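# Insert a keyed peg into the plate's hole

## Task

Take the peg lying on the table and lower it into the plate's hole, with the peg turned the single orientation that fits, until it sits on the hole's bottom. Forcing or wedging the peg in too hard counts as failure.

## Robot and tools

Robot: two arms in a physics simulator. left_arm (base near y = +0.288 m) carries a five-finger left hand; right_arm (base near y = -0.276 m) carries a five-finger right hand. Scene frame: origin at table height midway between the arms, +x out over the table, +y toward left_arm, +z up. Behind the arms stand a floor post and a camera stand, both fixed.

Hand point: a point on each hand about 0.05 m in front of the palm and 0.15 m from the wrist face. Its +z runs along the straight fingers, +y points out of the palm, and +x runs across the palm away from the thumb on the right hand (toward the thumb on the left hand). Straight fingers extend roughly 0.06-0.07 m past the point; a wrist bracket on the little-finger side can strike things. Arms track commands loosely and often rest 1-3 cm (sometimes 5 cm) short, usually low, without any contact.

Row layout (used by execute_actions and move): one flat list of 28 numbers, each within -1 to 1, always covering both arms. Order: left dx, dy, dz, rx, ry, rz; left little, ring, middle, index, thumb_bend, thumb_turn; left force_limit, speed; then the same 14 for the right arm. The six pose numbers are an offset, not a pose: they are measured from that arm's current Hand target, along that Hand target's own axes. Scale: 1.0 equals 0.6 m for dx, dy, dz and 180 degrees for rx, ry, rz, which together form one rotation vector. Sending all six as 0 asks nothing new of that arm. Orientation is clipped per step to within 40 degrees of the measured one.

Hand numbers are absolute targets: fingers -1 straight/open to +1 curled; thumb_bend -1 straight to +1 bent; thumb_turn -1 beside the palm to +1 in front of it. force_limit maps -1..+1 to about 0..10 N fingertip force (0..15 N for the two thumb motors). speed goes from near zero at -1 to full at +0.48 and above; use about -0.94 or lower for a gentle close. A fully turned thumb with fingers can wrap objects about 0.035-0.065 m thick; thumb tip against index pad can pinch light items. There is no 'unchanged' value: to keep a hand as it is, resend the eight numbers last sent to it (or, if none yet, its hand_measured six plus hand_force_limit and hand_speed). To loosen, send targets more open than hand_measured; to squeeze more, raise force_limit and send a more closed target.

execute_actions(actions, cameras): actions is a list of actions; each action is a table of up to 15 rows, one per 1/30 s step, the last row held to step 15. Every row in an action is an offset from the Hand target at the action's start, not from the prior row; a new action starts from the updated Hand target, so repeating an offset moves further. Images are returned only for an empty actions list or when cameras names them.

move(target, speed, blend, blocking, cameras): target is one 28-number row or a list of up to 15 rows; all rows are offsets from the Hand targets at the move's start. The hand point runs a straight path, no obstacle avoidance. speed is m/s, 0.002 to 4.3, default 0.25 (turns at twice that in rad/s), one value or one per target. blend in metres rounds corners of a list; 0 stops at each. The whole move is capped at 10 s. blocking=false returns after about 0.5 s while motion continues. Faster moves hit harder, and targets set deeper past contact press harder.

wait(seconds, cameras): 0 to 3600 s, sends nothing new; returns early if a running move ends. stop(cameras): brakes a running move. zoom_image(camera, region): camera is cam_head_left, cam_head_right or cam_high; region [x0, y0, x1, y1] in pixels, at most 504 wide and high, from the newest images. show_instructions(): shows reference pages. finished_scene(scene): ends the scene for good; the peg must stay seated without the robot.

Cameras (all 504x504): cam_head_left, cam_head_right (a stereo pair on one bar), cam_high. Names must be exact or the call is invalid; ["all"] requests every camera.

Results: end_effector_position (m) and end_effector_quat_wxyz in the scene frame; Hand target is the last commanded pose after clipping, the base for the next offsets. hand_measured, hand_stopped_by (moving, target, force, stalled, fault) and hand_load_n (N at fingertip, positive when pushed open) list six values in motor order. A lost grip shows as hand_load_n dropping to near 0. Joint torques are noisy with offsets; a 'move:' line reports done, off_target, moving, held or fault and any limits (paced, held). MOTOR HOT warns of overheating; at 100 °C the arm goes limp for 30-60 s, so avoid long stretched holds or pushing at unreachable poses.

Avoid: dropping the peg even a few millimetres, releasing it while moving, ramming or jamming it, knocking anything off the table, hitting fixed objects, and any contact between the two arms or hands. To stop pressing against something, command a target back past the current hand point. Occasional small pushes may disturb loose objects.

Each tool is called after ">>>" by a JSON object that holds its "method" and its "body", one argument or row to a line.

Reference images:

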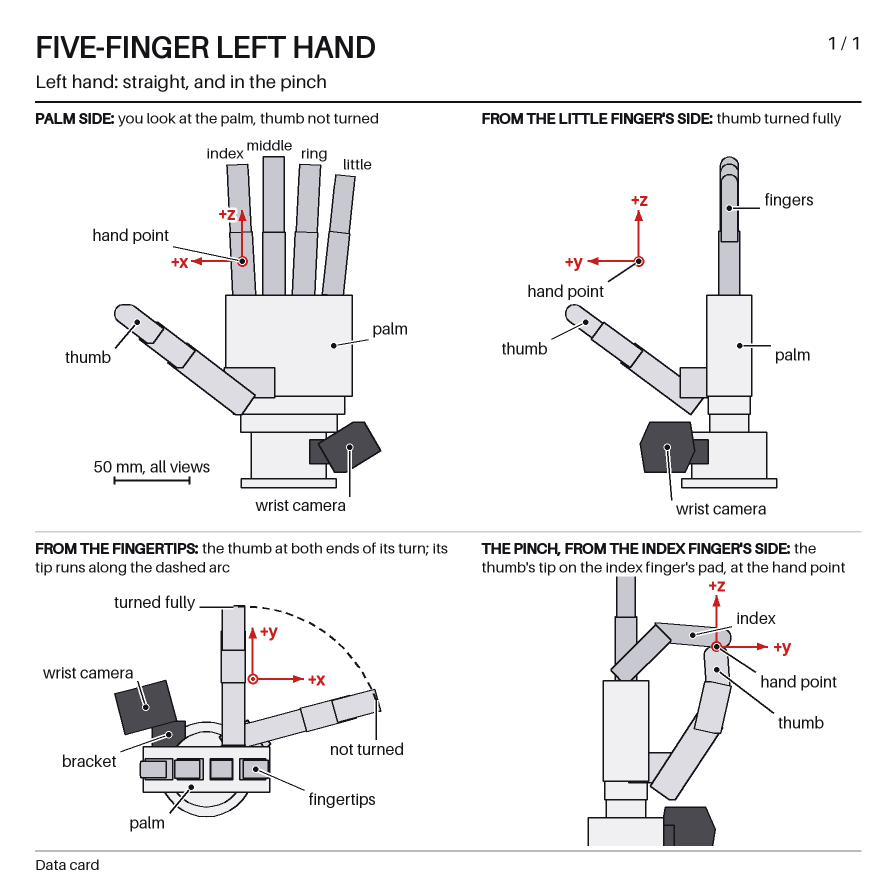

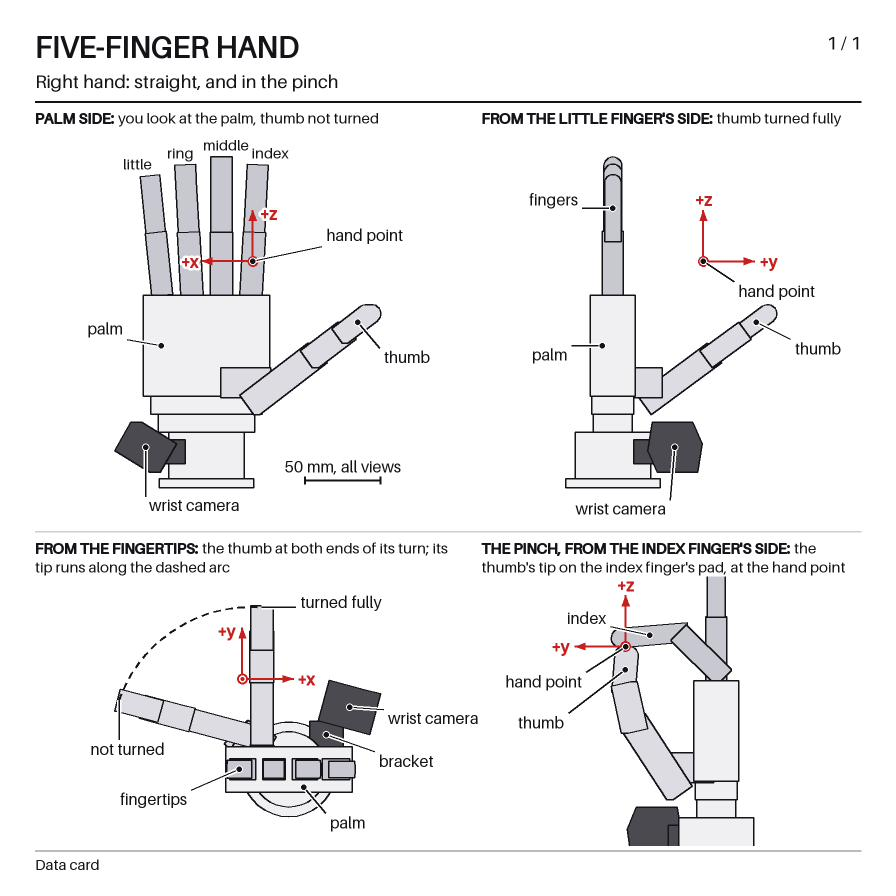

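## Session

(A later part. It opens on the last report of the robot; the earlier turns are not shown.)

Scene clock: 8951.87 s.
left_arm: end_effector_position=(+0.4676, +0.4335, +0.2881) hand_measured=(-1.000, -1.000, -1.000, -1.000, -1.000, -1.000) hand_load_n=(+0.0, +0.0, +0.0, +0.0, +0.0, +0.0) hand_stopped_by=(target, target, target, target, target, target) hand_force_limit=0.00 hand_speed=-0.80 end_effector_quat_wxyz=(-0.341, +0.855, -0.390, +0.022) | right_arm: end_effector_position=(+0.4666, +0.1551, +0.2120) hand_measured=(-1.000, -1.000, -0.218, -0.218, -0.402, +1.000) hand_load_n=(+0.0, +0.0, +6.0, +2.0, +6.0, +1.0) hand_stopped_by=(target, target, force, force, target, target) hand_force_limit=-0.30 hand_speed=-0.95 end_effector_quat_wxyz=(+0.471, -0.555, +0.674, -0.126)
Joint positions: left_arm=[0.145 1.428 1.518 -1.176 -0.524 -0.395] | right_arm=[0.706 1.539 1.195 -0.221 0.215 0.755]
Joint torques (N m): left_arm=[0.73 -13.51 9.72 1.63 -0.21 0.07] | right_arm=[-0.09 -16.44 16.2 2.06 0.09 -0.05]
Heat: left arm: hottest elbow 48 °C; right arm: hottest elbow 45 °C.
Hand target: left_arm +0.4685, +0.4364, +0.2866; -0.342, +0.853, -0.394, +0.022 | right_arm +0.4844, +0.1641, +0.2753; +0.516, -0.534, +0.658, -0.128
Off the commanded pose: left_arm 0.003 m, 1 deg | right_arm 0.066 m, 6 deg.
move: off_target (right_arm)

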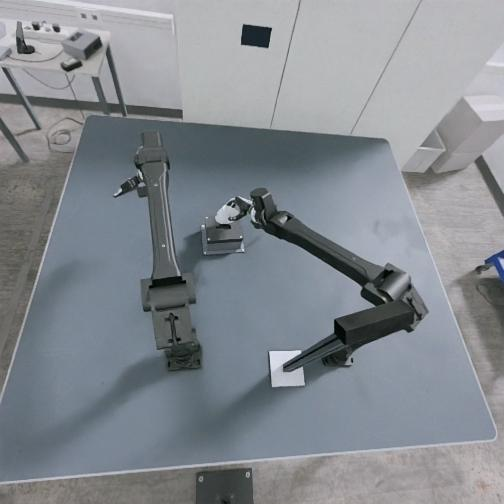

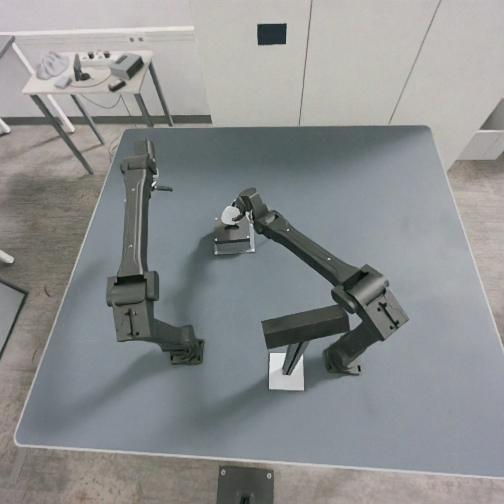

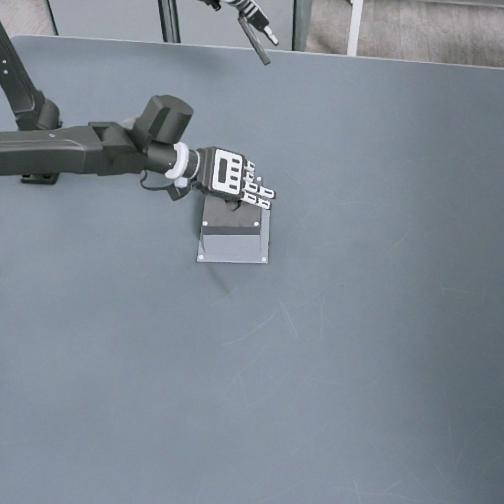

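>>> {"method": "move", "body": {
  "target": [
    [0,0,0,0,0,0,-1,-1,-1,-1,-1,-1,0,-0.8,-0.0143,0.0283,0.0093,-0.0183,0.1045,-0.1496,-1,-1,0.15,0.15,-0.4,1,-0.3,-0.95]
  ],
  "speed": [0.06],
  "cameras": ["all"]
}}

>>> {"method": "zoom_image", "body": {
  "camera": "cam_head_left",
  "region": [180, 160, 270, 250]
}}

>>> {"method": "zoom_image", "body": {
  "camera": "cam_head_right",
  "region": [190, 160, 280, 250]
}}

>>> {"method": "zoom_image", "body": {
  "camera": "cam_high",
  "region": [190, 120, 300, 230]
}}

Scene clock: 8984.40 s.
left_arm: end_effector_position=(+0.4676, +0.4335, +0.2881) hand_measured=(-1.000, -1.000, -1.000, -1.000, -1.000, -1.000) hand_load_n=(+0.0, +0.0, -0.5, +0.0, +0.0, +0.0) hand_stopped_by=(target, target, target, target, target, target) hand_force_limit=0.00 hand_speed=-0.80 end_effector_quat_wxyz=(-0.341, +0.855, -0.390, +0.022) | right_arm: end_effector_position=(+0.4670, +0.1636, +0.2250) hand_measured=(-1.000, -1.000, -0.218, -0.218, -0.402, +1.000) hand_load_n=(+0.0, +0.0, +6.0, +2.0, +6.0, +1.0) hand_stopped_by=(target, target, force, force, target, target) hand_force_limit=-0.30 hand_speed=-0.95 end_effector_quat_wxyz=(-0.312, +0.670, -0.600, +0.306)
Joint positions: left_arm=[0.145 1.428 1.518 -1.176 -0.524 -0.395] | right_arm=[0.833 1.679 1.547 -0.685 0.56 0.471]
Joint torques (N m): left_arm=[0.73 -13.45 9.73 1.63 -0.21 0.08] | right_arm=[0.79 -16.32 16.53 1.59 0.62 -0.16]
Heat: left arm: hottest elbow 48 °C; right arm: hottest elbow 49 °C.
Hand target: left_arm +0.4685, +0.4364, +0.2866; -0.342, +0.853, -0.394, +0.022 | right_arm +0.4784, +0.1801, +0.2653; -0.343, +0.658, -0.594, +0.310
Off the commanded pose: left_arm 0.003 m, 1 deg | right_arm 0.045 m, 4 deg.
move: off_target (right_arm)

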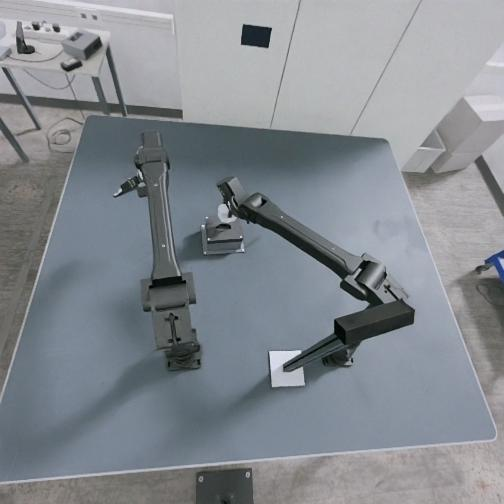

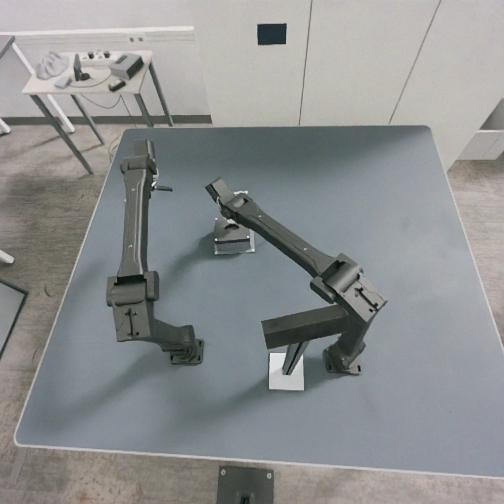

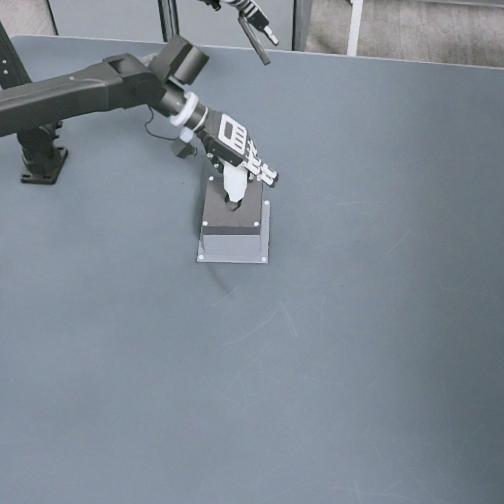

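Scaled by 5.600.

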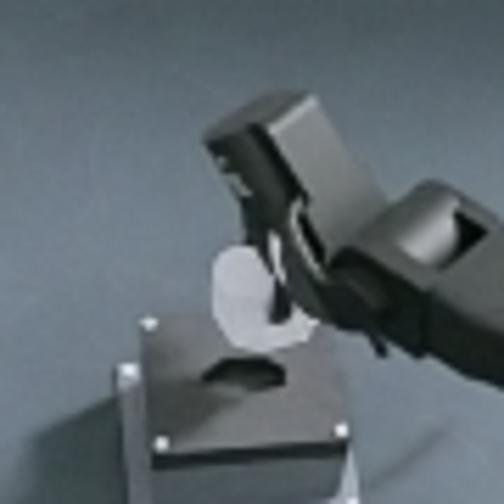

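Scaled by 5.600.

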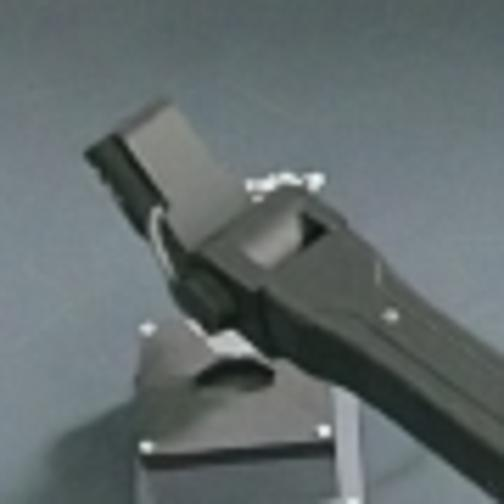

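Scaled by 4.582.

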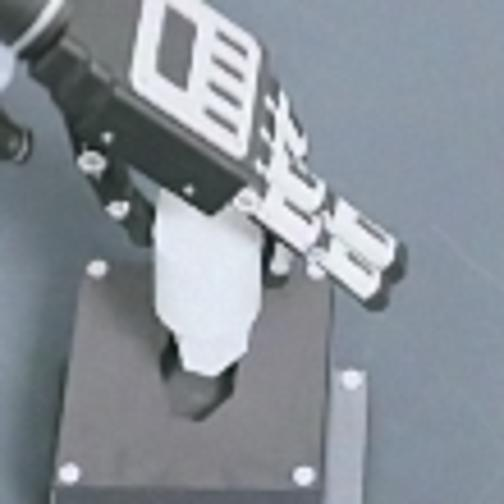

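>>> {"method": "zoom_image", "body": {
  "camera": "cam_head_left",
  "region": [205, 190, 255, 240]
}}

>>> {"method": "zoom_image", "body": {
  "camera": "cam_high",
  "region": [210, 150, 270, 210]
}}

Scaled by 10.080.

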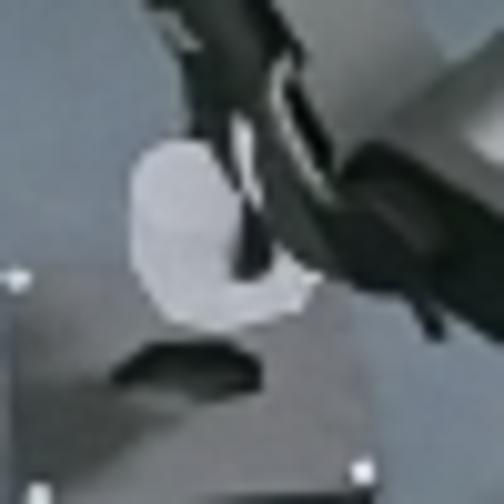

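Scaled by 8.400.

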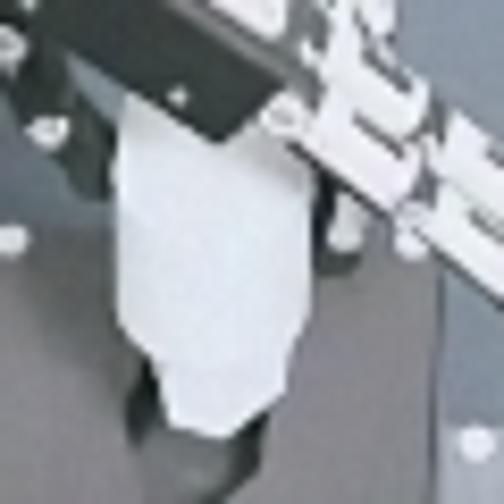

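>>> {"method": "zoom_image", "body": {
  "camera": "cam_high",
  "region": [220, 175, 250, 205]
}}

>>> {"method": "zoom_image", "body": {
  "camera": "cam_head_left",
  "region": [213, 198, 243, 228]
}}

Scaled by 16.800.

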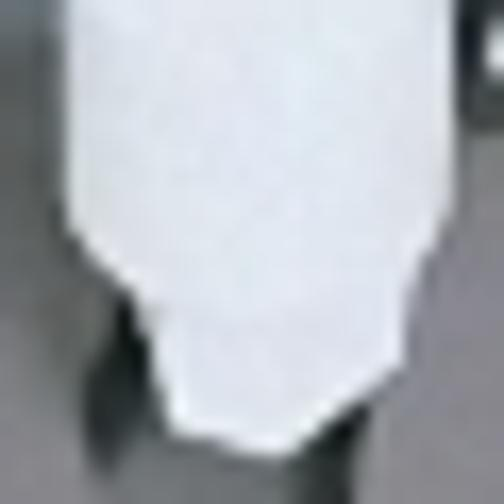

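Scaled by 16.800.

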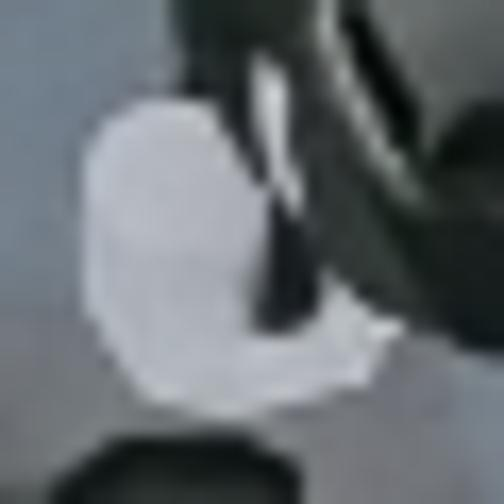

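>>> {"method": "move", "body": {
  "target": [
    [0,0,0,0,0,0,-1,-1,-1,-1,-1,-1,0,-0.8,-0.0034,0.1017,0.03,0.0033,-0.019,0.0272,-1,-1,0.15,0.15,-0.4,1,-0.3,-0.95]
  ],
  "speed": [0.04],
  "cameras": ["all"]
}}

>>> {"method": "zoom_image", "body": {
  "camera": "cam_high",
  "region": [210, 165, 260, 215]
}}

>>> {"method": "zoom_image", "body": {
  "camera": "cam_head_left",
  "region": [205, 195, 250, 240]
}}

Scene clock: 9113.20 s.
left_arm: end_effector_position=(+0.4676, +0.4335, +0.2881) hand_measured=(-1.000, -1.000, -1.000, -1.000, -1.000, -1.000) hand_load_n=(+0.0, +0.0, +0.0, +0.0, +0.0, +0.0) hand_stopped_by=(target, target, target, target, target, target) hand_force_limit=0.00 hand_speed=-0.80 end_effector_quat_wxyz=(-0.341, +0.855, -0.390, +0.022) | right_arm: end_effector_position=(+0.4603, +0.1721, +0.1811) hand_measured=(-1.000, -1.000, -0.218, -0.218, -0.402, +1.000) hand_load_n=(+0.0, +0.0, +6.0, +2.0, +6.0, +1.0) hand_stopped_by=(target, target, force, force, target, target) hand_force_limit=-0.30 hand_speed=-0.95 end_effector_quat_wxyz=(-0.349, +0.654, -0.607, +0.286)
Joint positions: left_arm=[0.145 1.428 1.518 -1.176 -0.524 -0.395] | right_arm=[0.837 1.669 1.391 -0.479 0.527 0.505]
Joint torques (N m): left_arm=[0.67 -13.57 9.7 1.63 -0.21 0.08] | right_arm=[1.26 -18.2 9.59 2.55 0.2 0.19]
Heat: left arm: hottest elbow 48 °C; right arm: hottest elbow 50 °C.
Hand target: left_arm +0.4685, +0.4364, +0.2866; -0.342, +0.853, -0.394, +0.022 | right_arm +0.4582, +0.1800, +0.2051; -0.377, +0.639, -0.610, +0.279
Off the commanded pose: left_arm 0.003 m, 1 deg | right_arm 0.025 m, 4 deg.
move: off_target (right_arm)

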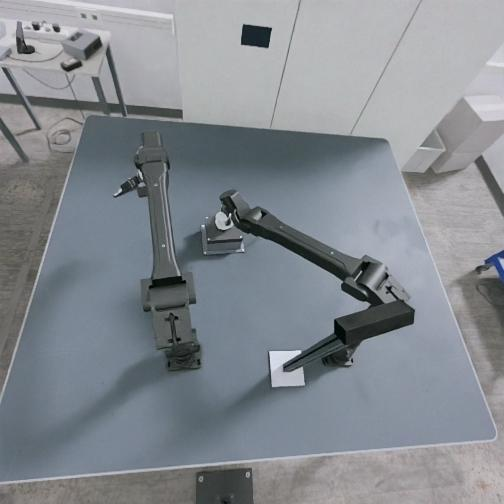

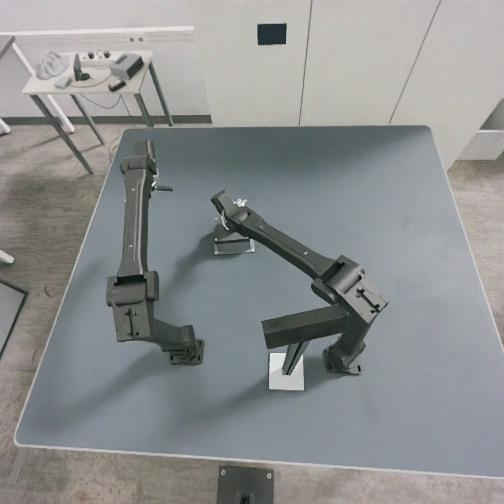

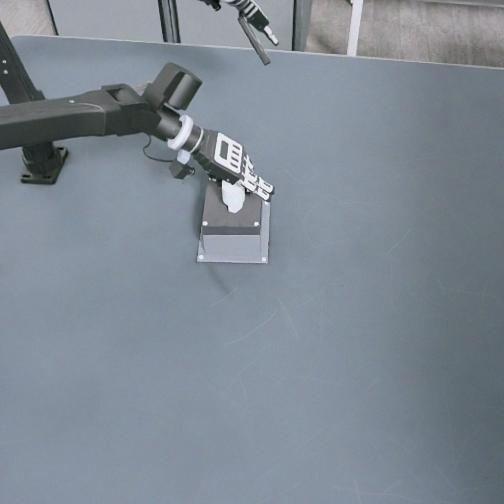

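Scaled by 10.080.

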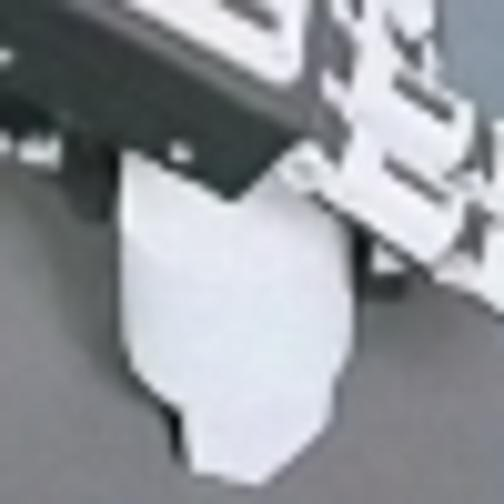

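Scaled by 11.200.

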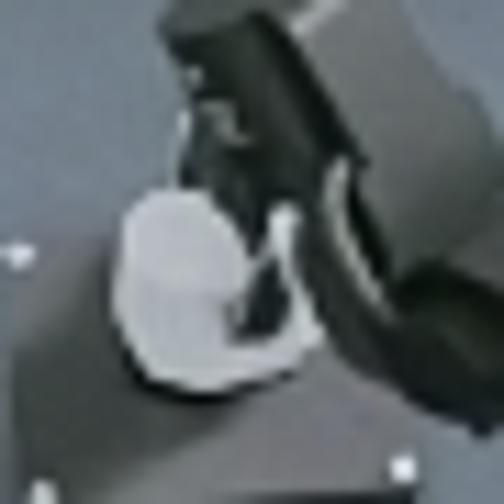

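>>> {"method": "zoom_image", "body": {
  "camera": "cam_high",
  "region": [220, 186, 250, 216]
}}

>>> {"method": "zoom_image", "body": {
  "camera": "cam_head_left",
  "region": [210, 206, 238, 234]
}}

Scaled by 16.800.

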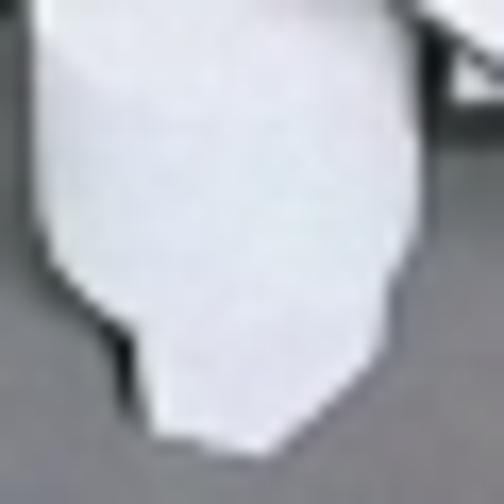

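Scaled by 18.000.

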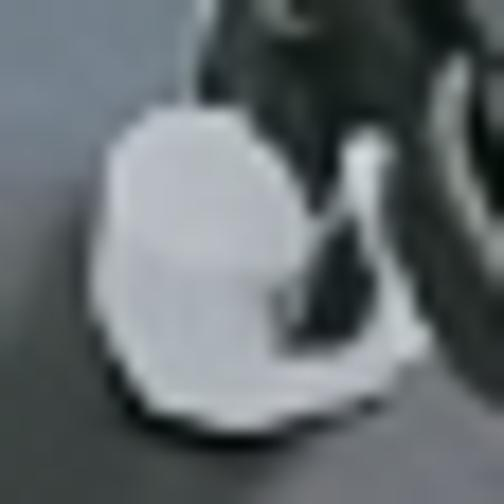

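>>> {"method": "move", "body": {
  "target": [
    [0,0,0,0,0,0,-1,-1,-1,-1,-1,-1,0,-0.8,-0.0097,-0.0012,-0.0083,0,0,0,-1,-1,0.15,0.15,-0.4,1,-0.3,-0.95]
  ],
  "speed": [0.03],
  "cameras": ["all"]
}}

>>> {"method": "zoom_image", "body": {
  "camera": "cam_high",
  "region": [220, 186, 250, 216]
}}

>>> {"method": "zoom_image", "body": {
  "camera": "cam_head_left",
  "region": [210, 206, 238, 234]
}}

Scene clock: 9160.67 s.
left_arm: end_effector_position=(+0.4676, +0.4335, +0.2881) hand_measured=(-1.000, -1.000, -1.000, -1.000, -1.000, -1.000) hand_load_n=(+0.0, +0.0, +0.0, +0.0, +0.0, +0.0) hand_stopped_by=(target, target, target, target, target, target) hand_force_limit=0.00 hand_speed=-0.80 end_effector_quat_wxyz=(-0.341, +0.855, -0.390, +0.022) | right_arm: end_effector_position=(+0.4539, +0.1800, +0.1814) hand_measured=(-1.000, -1.000, -0.218, -0.218, -0.402, +1.000) hand_load_n=(+0.0, +0.0, +6.0, +1.5, +6.0, +1.5) hand_stopped_by=(target, target, force, force, target, target) hand_force_limit=-0.30 hand_speed=-0.95 end_effector_quat_wxyz=(-0.353, +0.655, -0.607, +0.281)
Joint positions: left_arm=[0.145 1.428 1.518 -1.176 -0.524 -0.395] | right_arm=[0.852 1.669 1.391 -0.479 0.527 0.518]
Joint torques (N m): left_arm=[0.73 -13.51 9.72 1.62 -0.21 0.08] | right_arm=[0.79 -18.2 10.65 2.09 0.52 0.13]
Heat: left arm: hottest elbow 48 °C; right arm: hottest elbow 46 °C.
Hand target: left_arm +0.4685, +0.4364, +0.2866; -0.342, +0.853, -0.394, +0.022 | right_arm +0.4539, +0.1851, +0.2091; -0.377, +0.639, -0.610, +0.278
Off the commanded pose: left_arm 0.003 m, 1 deg | right_arm 0.028 m, 3 deg.
move: off_target (right_arm)

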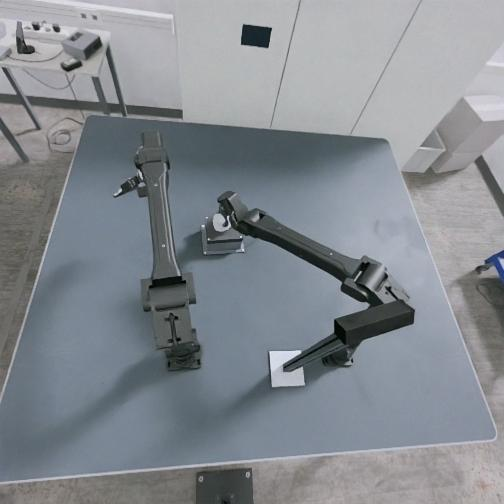

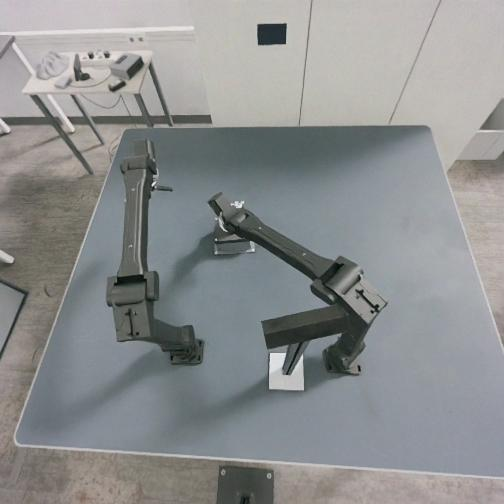

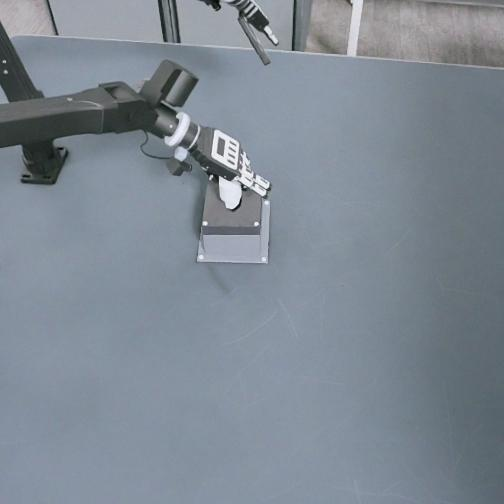

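Scaled by 16.800.

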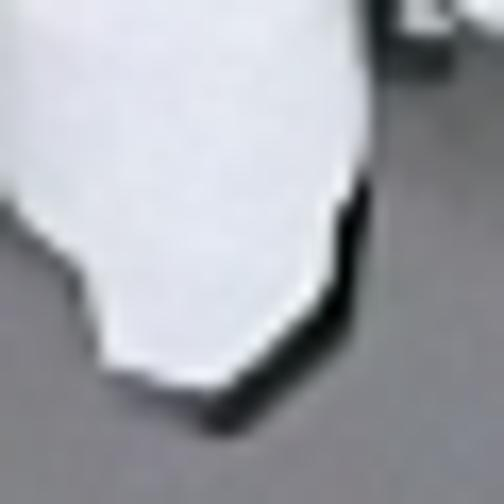

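Scaled by 18.000.

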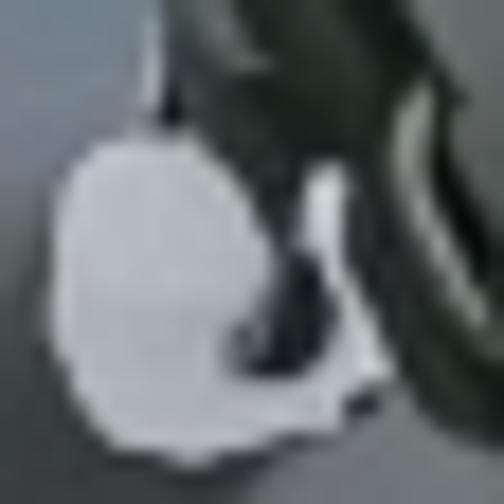

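>>> {"method": "move", "body": {
  "target": [
    [0,0,0,0,0,0,-1,-1,-1,-1,-1,-1,0,-0.8,0.0069,-0.0021,0.0018,0,0,0,-1,-1,0.15,0.15,-0.4,1,-0.3,-0.95]
  ],
  "speed": [0.03],
  "cameras": []
}}

Scene clock: 9175.17 s.
left_arm: end_effector_position=(+0.4676, +0.4335, +0.2881) hand_measured=(-1.000, -1.000, -1.000, -1.000, -1.000, -1.000) hand_load_n=(+0.0, +0.0, +0.0, +0.0, +0.0, +0.0) hand_stopped_by=(target, target, target, target, target, target) hand_force_limit=0.00 hand_speed=-0.80 end_effector_quat_wxyz=(-0.341, +0.855, -0.390, +0.022) | right_arm: end_effector_position=(+0.4539, +0.1800, +0.1814) hand_measured=(-1.000, -1.000, -0.218, -0.218, -0.402, +1.000) hand_load_n=(+0.0, +0.0, +6.0, +1.5, +6.0, +1.0) hand_stopped_by=(target, target, force, force, target, target) hand_force_limit=-0.30 hand_speed=-0.95 end_effector_quat_wxyz=(-0.353, +0.655, -0.607, +0.281)
Joint positions: left_arm=[0.145 1.428 1.518 -1.176 -0.524 -0.395] | right_arm=[0.852 1.669 1.391 -0.479 0.527 0.518]
Joint torques (N m): left_arm=[0.73 -13.51 9.73 1.62 -0.21 0.07] | right_arm=[0.32 -18.43 10.13 2.25 0.33 0.1]
Heat: left arm: hottest elbow 48 °C; right arm: hottest elbow 46 °C.
Hand target: left_arm +0.4685, +0.4364, +0.2866; -0.342, +0.853, -0.394, +0.022 | right_arm +0.4559, +0.1812, +0.2091; -0.377, +0.639, -0.610, +0.278
Off the commanded pose: left_arm 0.003 m, 1 deg | right_arm 0.028 m, 3 deg.
move: off_target (right_arm)

>>> {"method": "move", "body": {
  "target": [
    [0,0,0,0,0,0,-1,-1,-1,-1,-1,-1,0,-0.8,0.0058,-0.0012,0.0004,0,0,0,-1,-1,0.15,0.15,-0.4,1,-0.3,-0.95]
  ],
  "speed": [0.01],
  "cameras": []
}}

>>> {"method": "move", "body": {
  "target": [
    [0,0,0,0,0,0,-1,-1,-1,-1,-1,-1,0,-0.8,0.0058,-0.0012,0.0004,0,0,0,-1,-1,0.15,0.15,-0.4,1,-0.3,-0.95]
  ],
  "speed": [0.01],
  "cameras": []
}}

Scene clock: 9186.67 s.
left_arm: end_effector_position=(+0.4676, +0.4335, +0.2881) hand_measured=(-1.000, -1.000, -1.000, -1.000, -1.000, -1.000) hand_load_n=(+0.0, +0.0, +0.0, +0.0, +0.0, +0.0) hand_stopped_by=(target, target, target, target, target, target) hand_force_limit=0.00 hand_speed=-0.80 end_effector_quat_wxyz=(-0.341, +0.855, -0.390, +0.022) | right_arm: end_effector_position=(+0.4530, +0.1799, +0.1808) hand_measured=(-1.000, -1.000, -0.218, -0.218, -0.402, +1.000) hand_load_n=(+0.0, +0.0, +6.0, +1.5, +6.0, +1.5) hand_stopped_by=(target, target, force, force, target, target) hand_force_limit=-0.30 hand_speed=-0.95 end_effector_quat_wxyz=(-0.353, +0.656, -0.606, +0.279)
Joint positions: left_arm=[0.145 1.428 1.518 -1.176 -0.524 -0.395] | right_arm=[0.852 1.668 1.389 -0.479 0.523 0.518]
Joint torques (N m): left_arm=[0.67 -13.51 9.72 1.63 -0.21 0.08] | right_arm=[-0.21 -18.67 9.85 2.44 0.31 0.06]
Heat: left arm: hottest elbow 48 °C; right arm: hottest elbow 46 °C.
Hand target: left_arm +0.4685, +0.4364, +0.2866; -0.342, +0.853, -0.394, +0.022 | right_arm +0.4569, +0.1777, +0.2091; -0.377, +0.639, -0.610, +0.278
Off the commanded pose: left_arm 0.003 m, 1 deg | right_arm 0.029 m, 3 deg.
move: off_target (right_arm)

Scene clock: 9187.27 s.
left_arm: end_effector_position=(+0.4676, +0.4335, +0.2881) hand_measured=(-1.000, -1.000, -1.000, -1.000, -1.000, -1.000) hand_load_n=(+0.0, +0.0, +0.0, +0.0, +0.0, +0.0) hand_stopped_by=(target, target, target, target, target, target) hand_force_limit=0.00 hand_speed=-0.80 end_effector_quat_wxyz=(-0.341, +0.855, -0.390, +0.022) | right_arm: end_effector_position=(+0.4528, +0.1764, +0.1807) hand_measured=(-1.000, -1.000, -0.218, -0.218, -0.402, +1.000) hand_load_n=(+0.0, +0.0, +6.0, +1.5, +6.0, +1.0) hand_stopped_by=(target, target, force, force, target, target) hand_force_limit=-0.30 hand_speed=-0.95 end_effector_quat_wxyz=(-0.352, +0.655, -0.608, +0.278)
Joint positions: left_arm=[0.145 1.428 1.518 -1.176 -0.524 -0.395] | right_arm=[0.847 1.662 1.382 -0.479 0.519 0.518]
Joint torques (N m): left_arm=[0.73 -13.51 9.72 1.63 -0.21 0.08] | right_arm=[-0.38 -18.14 9.98 2.56 0.35 0.02]
Heat: left arm: hottest elbow 48 °C; right arm: hottest elbow 45 °C.
Hand target: left_arm +0.4685, +0.4364, +0.2866; -0.342, +0.853, -0.394, +0.022 | right_arm +0.4578, +0.1743, +0.2092; -0.377, +0.639, -0.610, +0.278
Off the commanded pose: left_arm 0.003 m, 1 deg | right_arm 0.029 m, 3 deg.
move: off_target (right_arm)

>>> {"method": "wait", "body": {
  "seconds": 0.1,
  "cameras": ["all"]
}}

>>> {"method": "zoom_image", "body": {
  "camera": "cam_high",
  "region": [220, 186, 250, 216]
}}

>>> {"method": "zoom_image", "body": {
  "camera": "cam_head_left",
  "region": [210, 206, 238, 234]
}}

Scene clock: 9195.30 s.
left_arm: end_effector_position=(+0.4676, +0.4335, +0.2881) hand_measured=(-1.000, -1.000, -1.000, -1.000, -1.000, -1.000) hand_load_n=(+0.0, +0.0, +0.0, +0.0, +0.0, +0.0) hand_stopped_by=(target, target, target, target, target, target) hand_force_limit=0.00 hand_speed=-0.80 end_effector_quat_wxyz=(-0.341, +0.855, -0.390, +0.022) | right_arm: end_effector_position=(+0.4530, +0.1762, +0.1807) hand_measured=(-1.000, -1.000, -0.218, -0.218, -0.402, +1.000) hand_load_n=(+0.0, +0.0, +5.5, +1.5, +6.0, +1.0) hand_stopped_by=(target, target, force, force, target, target) hand_force_limit=-0.30 hand_speed=-0.95 end_effector_quat_wxyz=(-0.352, +0.655, -0.608, +0.278)
Joint positions: left_arm=[0.145 1.428 1.518 -1.176 -0.524 -0.395] | right_arm=[0.847 1.662 1.382 -0.479 0.519 0.518]
Joint torques (N m): left_arm=[0.73 -13.51 9.72 1.63 -0.21 0.08] | right_arm=[-0.26 -18.55 9.91 2.55 0.3 0.02]
Heat: left arm: hottest elbow 48 °C; right arm: hottest elbow 45 °C.
Hand target: left_arm +0.4685, +0.4364, +0.2866; -0.342, +0.853, -0.394, +0.022 | right_arm +0.4579, +0.1742, +0.2092; -0.377, +0.639, -0.610, +0.278
Off the commanded pose: left_arm 0.003 m, 1 deg | right_arm 0.029 m, 3 deg.
wait: 0.10 s; at rest from the start

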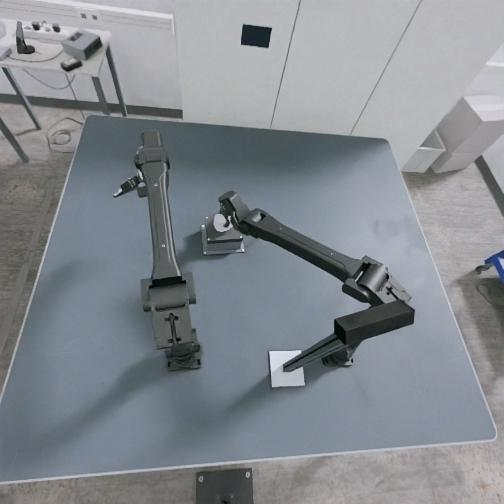

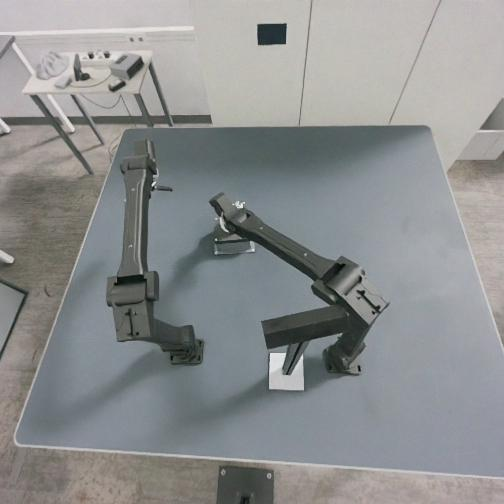

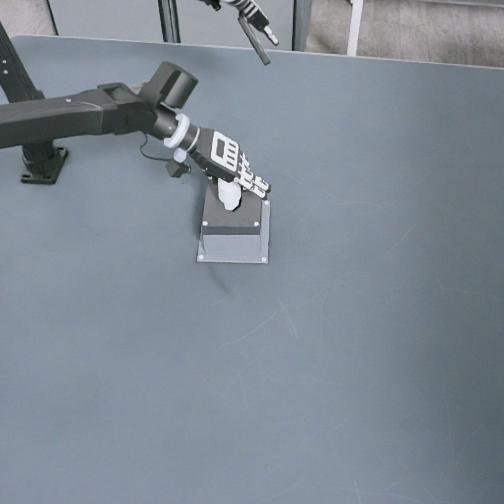

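Scaled by 16.800.

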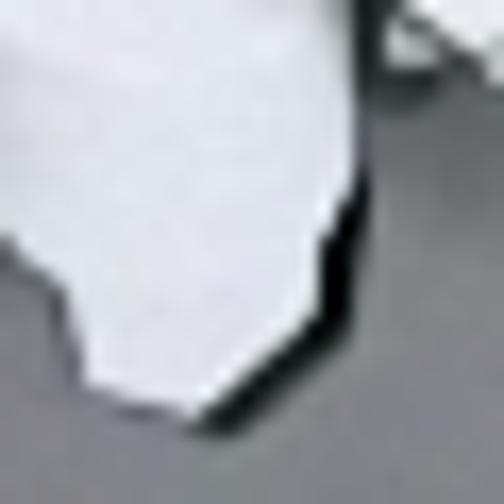

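Scaled by 18.000.

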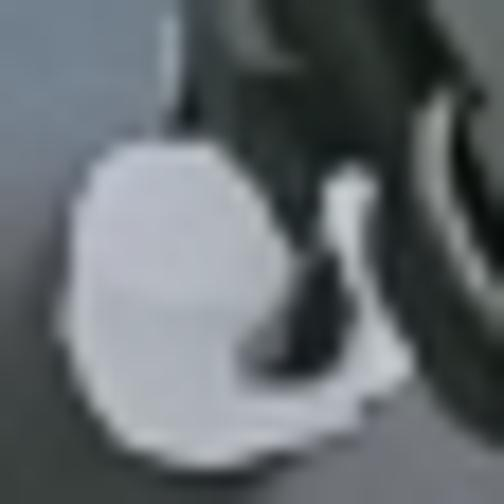

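>>> {"method": "move", "body": {
  "target": [
    [0,0,0,0,0,0,-1,-1,-1,-1,-1,-1,0,-0.8,-0.0002,-0.0036,0.0053,0.0009,0.0068,0.0047,-1,-1,0.15,0.15,-0.4,1,-0.3,-0.95]
  ],
  "speed": [0.01],
  "cameras": ["all"]
}}

>>> {"method": "zoom_image", "body": {
  "camera": "cam_high",
  "region": [220, 186, 250, 216]
}}

>>> {"method": "zoom_image", "body": {
  "camera": "cam_head_left",
  "region": [210, 206, 238, 234]
}}

Scene clock: 9230.87 s.
left_arm: end_effector_position=(+0.4676, +0.4335, +0.2881) hand_measured=(-1.000, -1.000, -1.000, -1.000, -1.000, -1.000) hand_load_n=(+0.0, +0.0, +0.0, +0.0, +0.0, +0.0) hand_stopped_by=(target, target, target, target, target, target) hand_force_limit=0.00 hand_speed=-0.80 end_effector_quat_wxyz=(-0.341, +0.855, -0.390, +0.022) | right_arm: end_effector_position=(+0.4546, +0.1745, +0.1813) hand_measured=(-1.000, -1.000, -0.218, -0.218, -0.402, +1.000) hand_load_n=(+0.0, +0.0, +6.0, +1.5, +6.0, +1.5) hand_stopped_by=(target, target, force, force, target, target) hand_force_limit=-0.30 hand_speed=-0.95 end_effector_quat_wxyz=(-0.351, +0.651, -0.611, +0.283)
Joint positions: left_arm=[0.145 1.428 1.518 -1.176 -0.524 -0.395] | right_arm=[0.847 1.662 1.382 -0.479 0.532 0.524]
Joint torques (N m): left_arm=[0.73 -13.51 9.73 1.63 -0.21 0.08] | right_arm=[-0.09 -17.67 11.25 1.94 0.59 0.16]
Heat: left arm: hottest elbow 48 °C; right arm: hottest elbow 43 °C.
Hand target: left_arm +0.4685, +0.4364, +0.2866; -0.342, +0.853, -0.394, +0.022 | right_arm +0.4616, +0.1749, +0.2092; -0.373, +0.631, -0.618, +0.283
Off the commanded pose: left_arm 0.003 m, 1 deg | right_arm 0.029 m, 3 deg.
move: off_target (right_arm)

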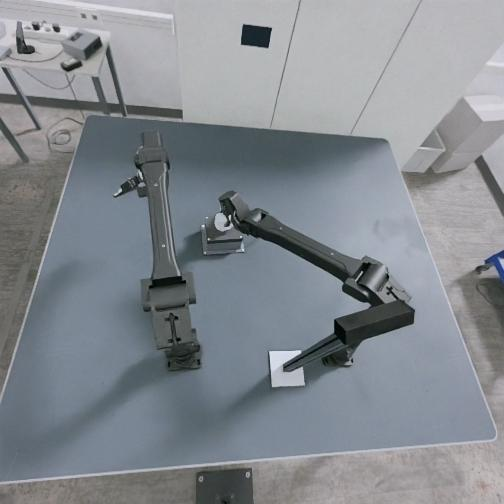

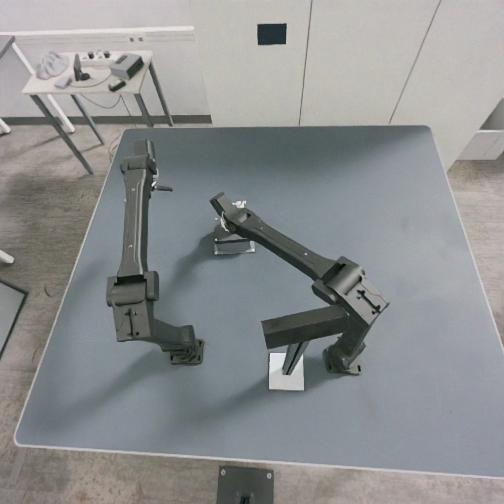

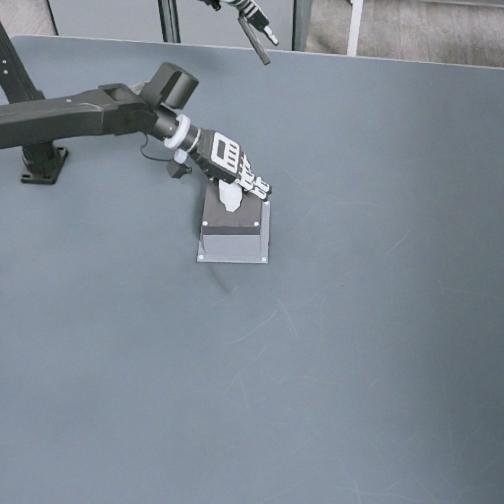

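Scaled by 16.800.

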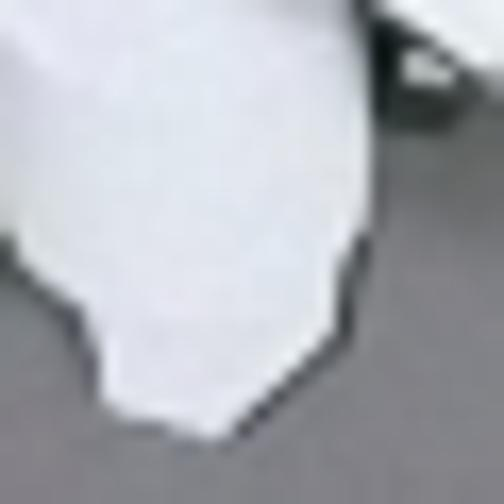

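Scaled by 18.000.

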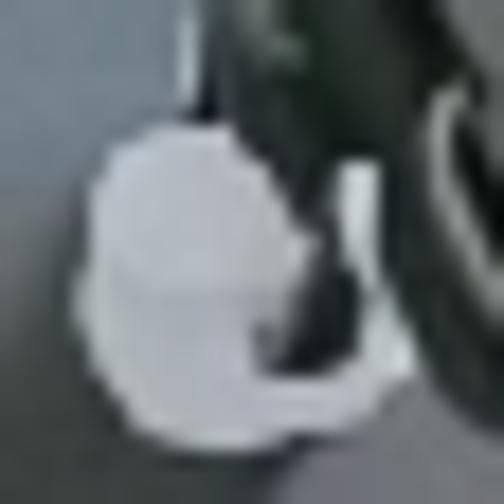

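>>> {"method": "move", "body": {
  "target": [
    [0,0,0,0,0,0,-1,-1,-1,-1,-1,-1,0,-0.8,-0.0082,-0.0006,0.0024,0,0,0,-1,-1,0.15,0.15,-0.4,1,-0.3,-0.95]
  ],
  "speed": [0.01],
  "cameras": []
}}

>>> {"method": "move", "body": {
  "target": [
    [0,0,0,0,0,0,-1,-1,-1,-1,-1,-1,0,-0.8,-0.0041,-0.0003,0.0012,0,0,0,-1,-1,0.15,0.15,-0.4,1,-0.3,-0.95]
  ],
  "speed": [0.01],
  "cameras": []
}}

Scene clock: 9267.50 s.
left_arm: end_effector_position=(+0.4676, +0.4335, +0.2881) hand_measured=(-1.000, -1.000, -1.000, -1.000, -1.000, -1.000) hand_load_n=(+0.0, +0.0, +0.0, +0.0, -0.5, +0.0) hand_stopped_by=(target, target, target, target, target, target) hand_force_limit=0.00 hand_speed=-0.80 end_effector_quat_wxyz=(-0.341, +0.855, -0.390, +0.022) | right_arm: end_effector_position=(+0.4551, +0.1741, +0.1816) hand_measured=(-1.000, -1.000, -0.218, -0.218, -0.402, +1.000) hand_load_n=(+0.0, +0.0, +5.5, +1.5, +6.0, +1.0) hand_stopped_by=(target, target, force, force, target, target) hand_force_limit=-0.30 hand_speed=-0.95 end_effector_quat_wxyz=(-0.351, +0.649, -0.612, +0.284)
Joint positions: left_arm=[0.145 1.428 1.518 -1.176 -0.524 -0.395] | right_arm=[0.847 1.662 1.382 -0.479 0.536 0.528]
Joint torques (N m): left_arm=[0.67 -13.51 9.73 1.62 -0.21 0.07] | right_arm=[0.32 -16.91 12.48 1.7 0.59 0.14]
Heat: left arm: hottest elbow 48 °C; right arm: hottest elbow 43 °C.
Hand target: left_arm +0.4685, +0.4364, +0.2866; -0.342, +0.853, -0.394, +0.022 | right_arm +0.4626, +0.1799, +0.2092; -0.373, +0.631, -0.618, +0.283
Off the commanded pose: left_arm 0.003 m, 1 deg | right_arm 0.029 m, 3 deg.
move: off_target (right_arm)

Scene clock: 9268.03 s.
left_arm: end_effector_position=(+0.4676, +0.4335, +0.2881) hand_measured=(-1.000, -1.000, -1.000, -1.000, -1.000, -1.000) hand_load_n=(+0.0, +0.0, +0.0, +0.0, +0.0, +0.0) hand_stopped_by=(target, target, target, target, target, target) hand_force_limit=0.00 hand_speed=-0.80 end_effector_quat_wxyz=(-0.341, +0.855, -0.390, +0.022) | right_arm: end_effector_position=(+0.4552, +0.1739, +0.1815) hand_measured=(-1.000, -1.000, -0.218, -0.218, -0.402, +1.000) hand_load_n=(+0.0, -0.5, +6.0, +1.5, +6.0, +1.0) hand_stopped_by=(target, target, force, force, target, target) hand_force_limit=-0.30 hand_speed=-0.95 end_effector_quat_wxyz=(-0.351, +0.648, -0.614, +0.284)
Joint positions: left_arm=[0.145 1.428 1.518 -1.176 -0.524 -0.395] | right_arm=[0.847 1.662 1.382 -0.481 0.538 0.532]
Joint torques (N m): left_arm=[0.73 -13.45 9.73 1.63 -0.21 0.07] | right_arm=[0.62 -16.62 13.08 1.62 0.59 0.15]
Heat: left arm: hottest elbow 48 °C; right arm: hottest elbow 43 °C.
Hand target: left_arm +0.4685, +0.4364, +0.2866; -0.342, +0.853, -0.394, +0.022 | right_arm +0.4631, +0.1824, +0.2092; -0.373, +0.631, -0.618, +0.283
Off the commanded pose: left_arm 0.003 m, 1 deg | right_arm 0.030 m, 3 deg.
move: off_target (right_arm)

>>> {"method": "move", "body": {
  "target": [
    [0,0,0,0,0,0,-1,-1,-1,-1,-1,-1,0,-0.8,-0.0041,-0.0003,0.0012,0,0,0,-1,-1,0.15,0.15,-0.4,1,-0.3,-0.95]
  ],
  "speed": [0.01],
  "cameras": []
}}

>>> {"method": "move", "body": {
  "target": [
    [0,0,0,0,0,0,-1,-1,-1,-1,-1,-1,0,-0.8,-0.0033,-0.0003,0.0009,0,0,0,-1,-1,0.15,0.15,-0.4,1,-0.3,-0.95]
  ],
  "speed": [0.01],
  "cameras": []
}}

Scene clock: 9277.93 s.
left_arm: end_effector_position=(+0.4676, +0.4335, +0.2881) hand_measured=(-1.000, -1.000, -1.000, -1.000, -1.000, -1.000) hand_load_n=(+0.0, +0.0, +0.0, +0.0, +0.0, +0.0) hand_stopped_by=(target, target, target, target, target, target) hand_force_limit=0.00 hand_speed=-0.80 end_effector_quat_wxyz=(-0.341, +0.855, -0.390, +0.022) | right_arm: end_effector_position=(+0.4552, +0.1737, +0.1814) hand_measured=(-1.000, -1.000, -0.218, -0.218, -0.402, +1.000) hand_load_n=(+0.0, +0.0, +6.0, +1.5, +6.0, +1.0) hand_stopped_by=(target, target, force, force, target, target) hand_force_limit=-0.30 hand_speed=-0.95 end_effector_quat_wxyz=(-0.351, +0.647, -0.615, +0.284)
Joint positions: left_arm=[0.145 1.428 1.518 -1.176 -0.524 -0.395] | right_arm=[0.847 1.662 1.382 -0.482 0.539 0.535]
Joint torques (N m): left_arm=[0.73 -13.51 9.7 1.63 -0.21 0.08] | right_arm=[0.73 -16.15 13.67 1.62 0.62 0.11]
Heat: left arm: hottest elbow 48 °C; right arm: hottest elbow 44 °C.
Hand target: left_arm +0.4685, +0.4364, +0.2866; -0.342, +0.853, -0.394, +0.022 | right_arm +0.4636, +0.1850, +0.2092; -0.373, +0.631, -0.618, +0.283
Off the commanded pose: left_arm 0.003 m, 1 deg | right_arm 0.031 m, 3 deg.
move: off_target (right_arm)

Scene clock: 9278.43 s.
left_arm: end_effector_position=(+0.4676, +0.4335, +0.2881) hand_measured=(-1.000, -1.000, -1.000, -1.000, -1.000, -1.000) hand_load_n=(+0.0, +0.0, +0.0, +0.0, +0.0, +0.0) hand_stopped_by=(target, target, target, target, target, target) hand_force_limit=0.00 hand_speed=-0.80 end_effector_quat_wxyz=(-0.341, +0.855, -0.390, +0.022) | right_arm: end_effector_position=(+0.4551, +0.1733, +0.1812) hand_measured=(-1.000, -1.000, -0.218, -0.218, -0.402, +1.000) hand_load_n=(+0.0, +0.0, +6.0, +1.5, +6.0, +1.0) hand_stopped_by=(target, target, force, force, target, target) hand_force_limit=-0.30 hand_speed=-0.95 end_effector_quat_wxyz=(-0.350, +0.646, -0.616, +0.284)
Joint positions: left_arm=[0.145 1.428 1.518 -1.176 -0.524 -0.395] | right_arm=[0.847 1.662 1.382 -0.484 0.54 0.537]
Joint torques (N m): left_arm=[0.79 -13.51 9.73 1.63 -0.21 0.07] | right_arm=[-0.09 -15.85 14.15 1.62 0.57 0.12]
Heat: left arm: hottest elbow 48 °C; right arm: hottest elbow 44 °C.
Hand target: left_arm +0.4685, +0.4364, +0.2866; -0.342, +0.853, -0.394, +0.022 | right_arm +0.4640, +0.1870, +0.2093; -0.373, +0.631, -0.618, +0.283
Off the commanded pose: left_arm 0.003 m, 1 deg | right_arm 0.033 m, 3 deg.
move: off_target (right_arm)


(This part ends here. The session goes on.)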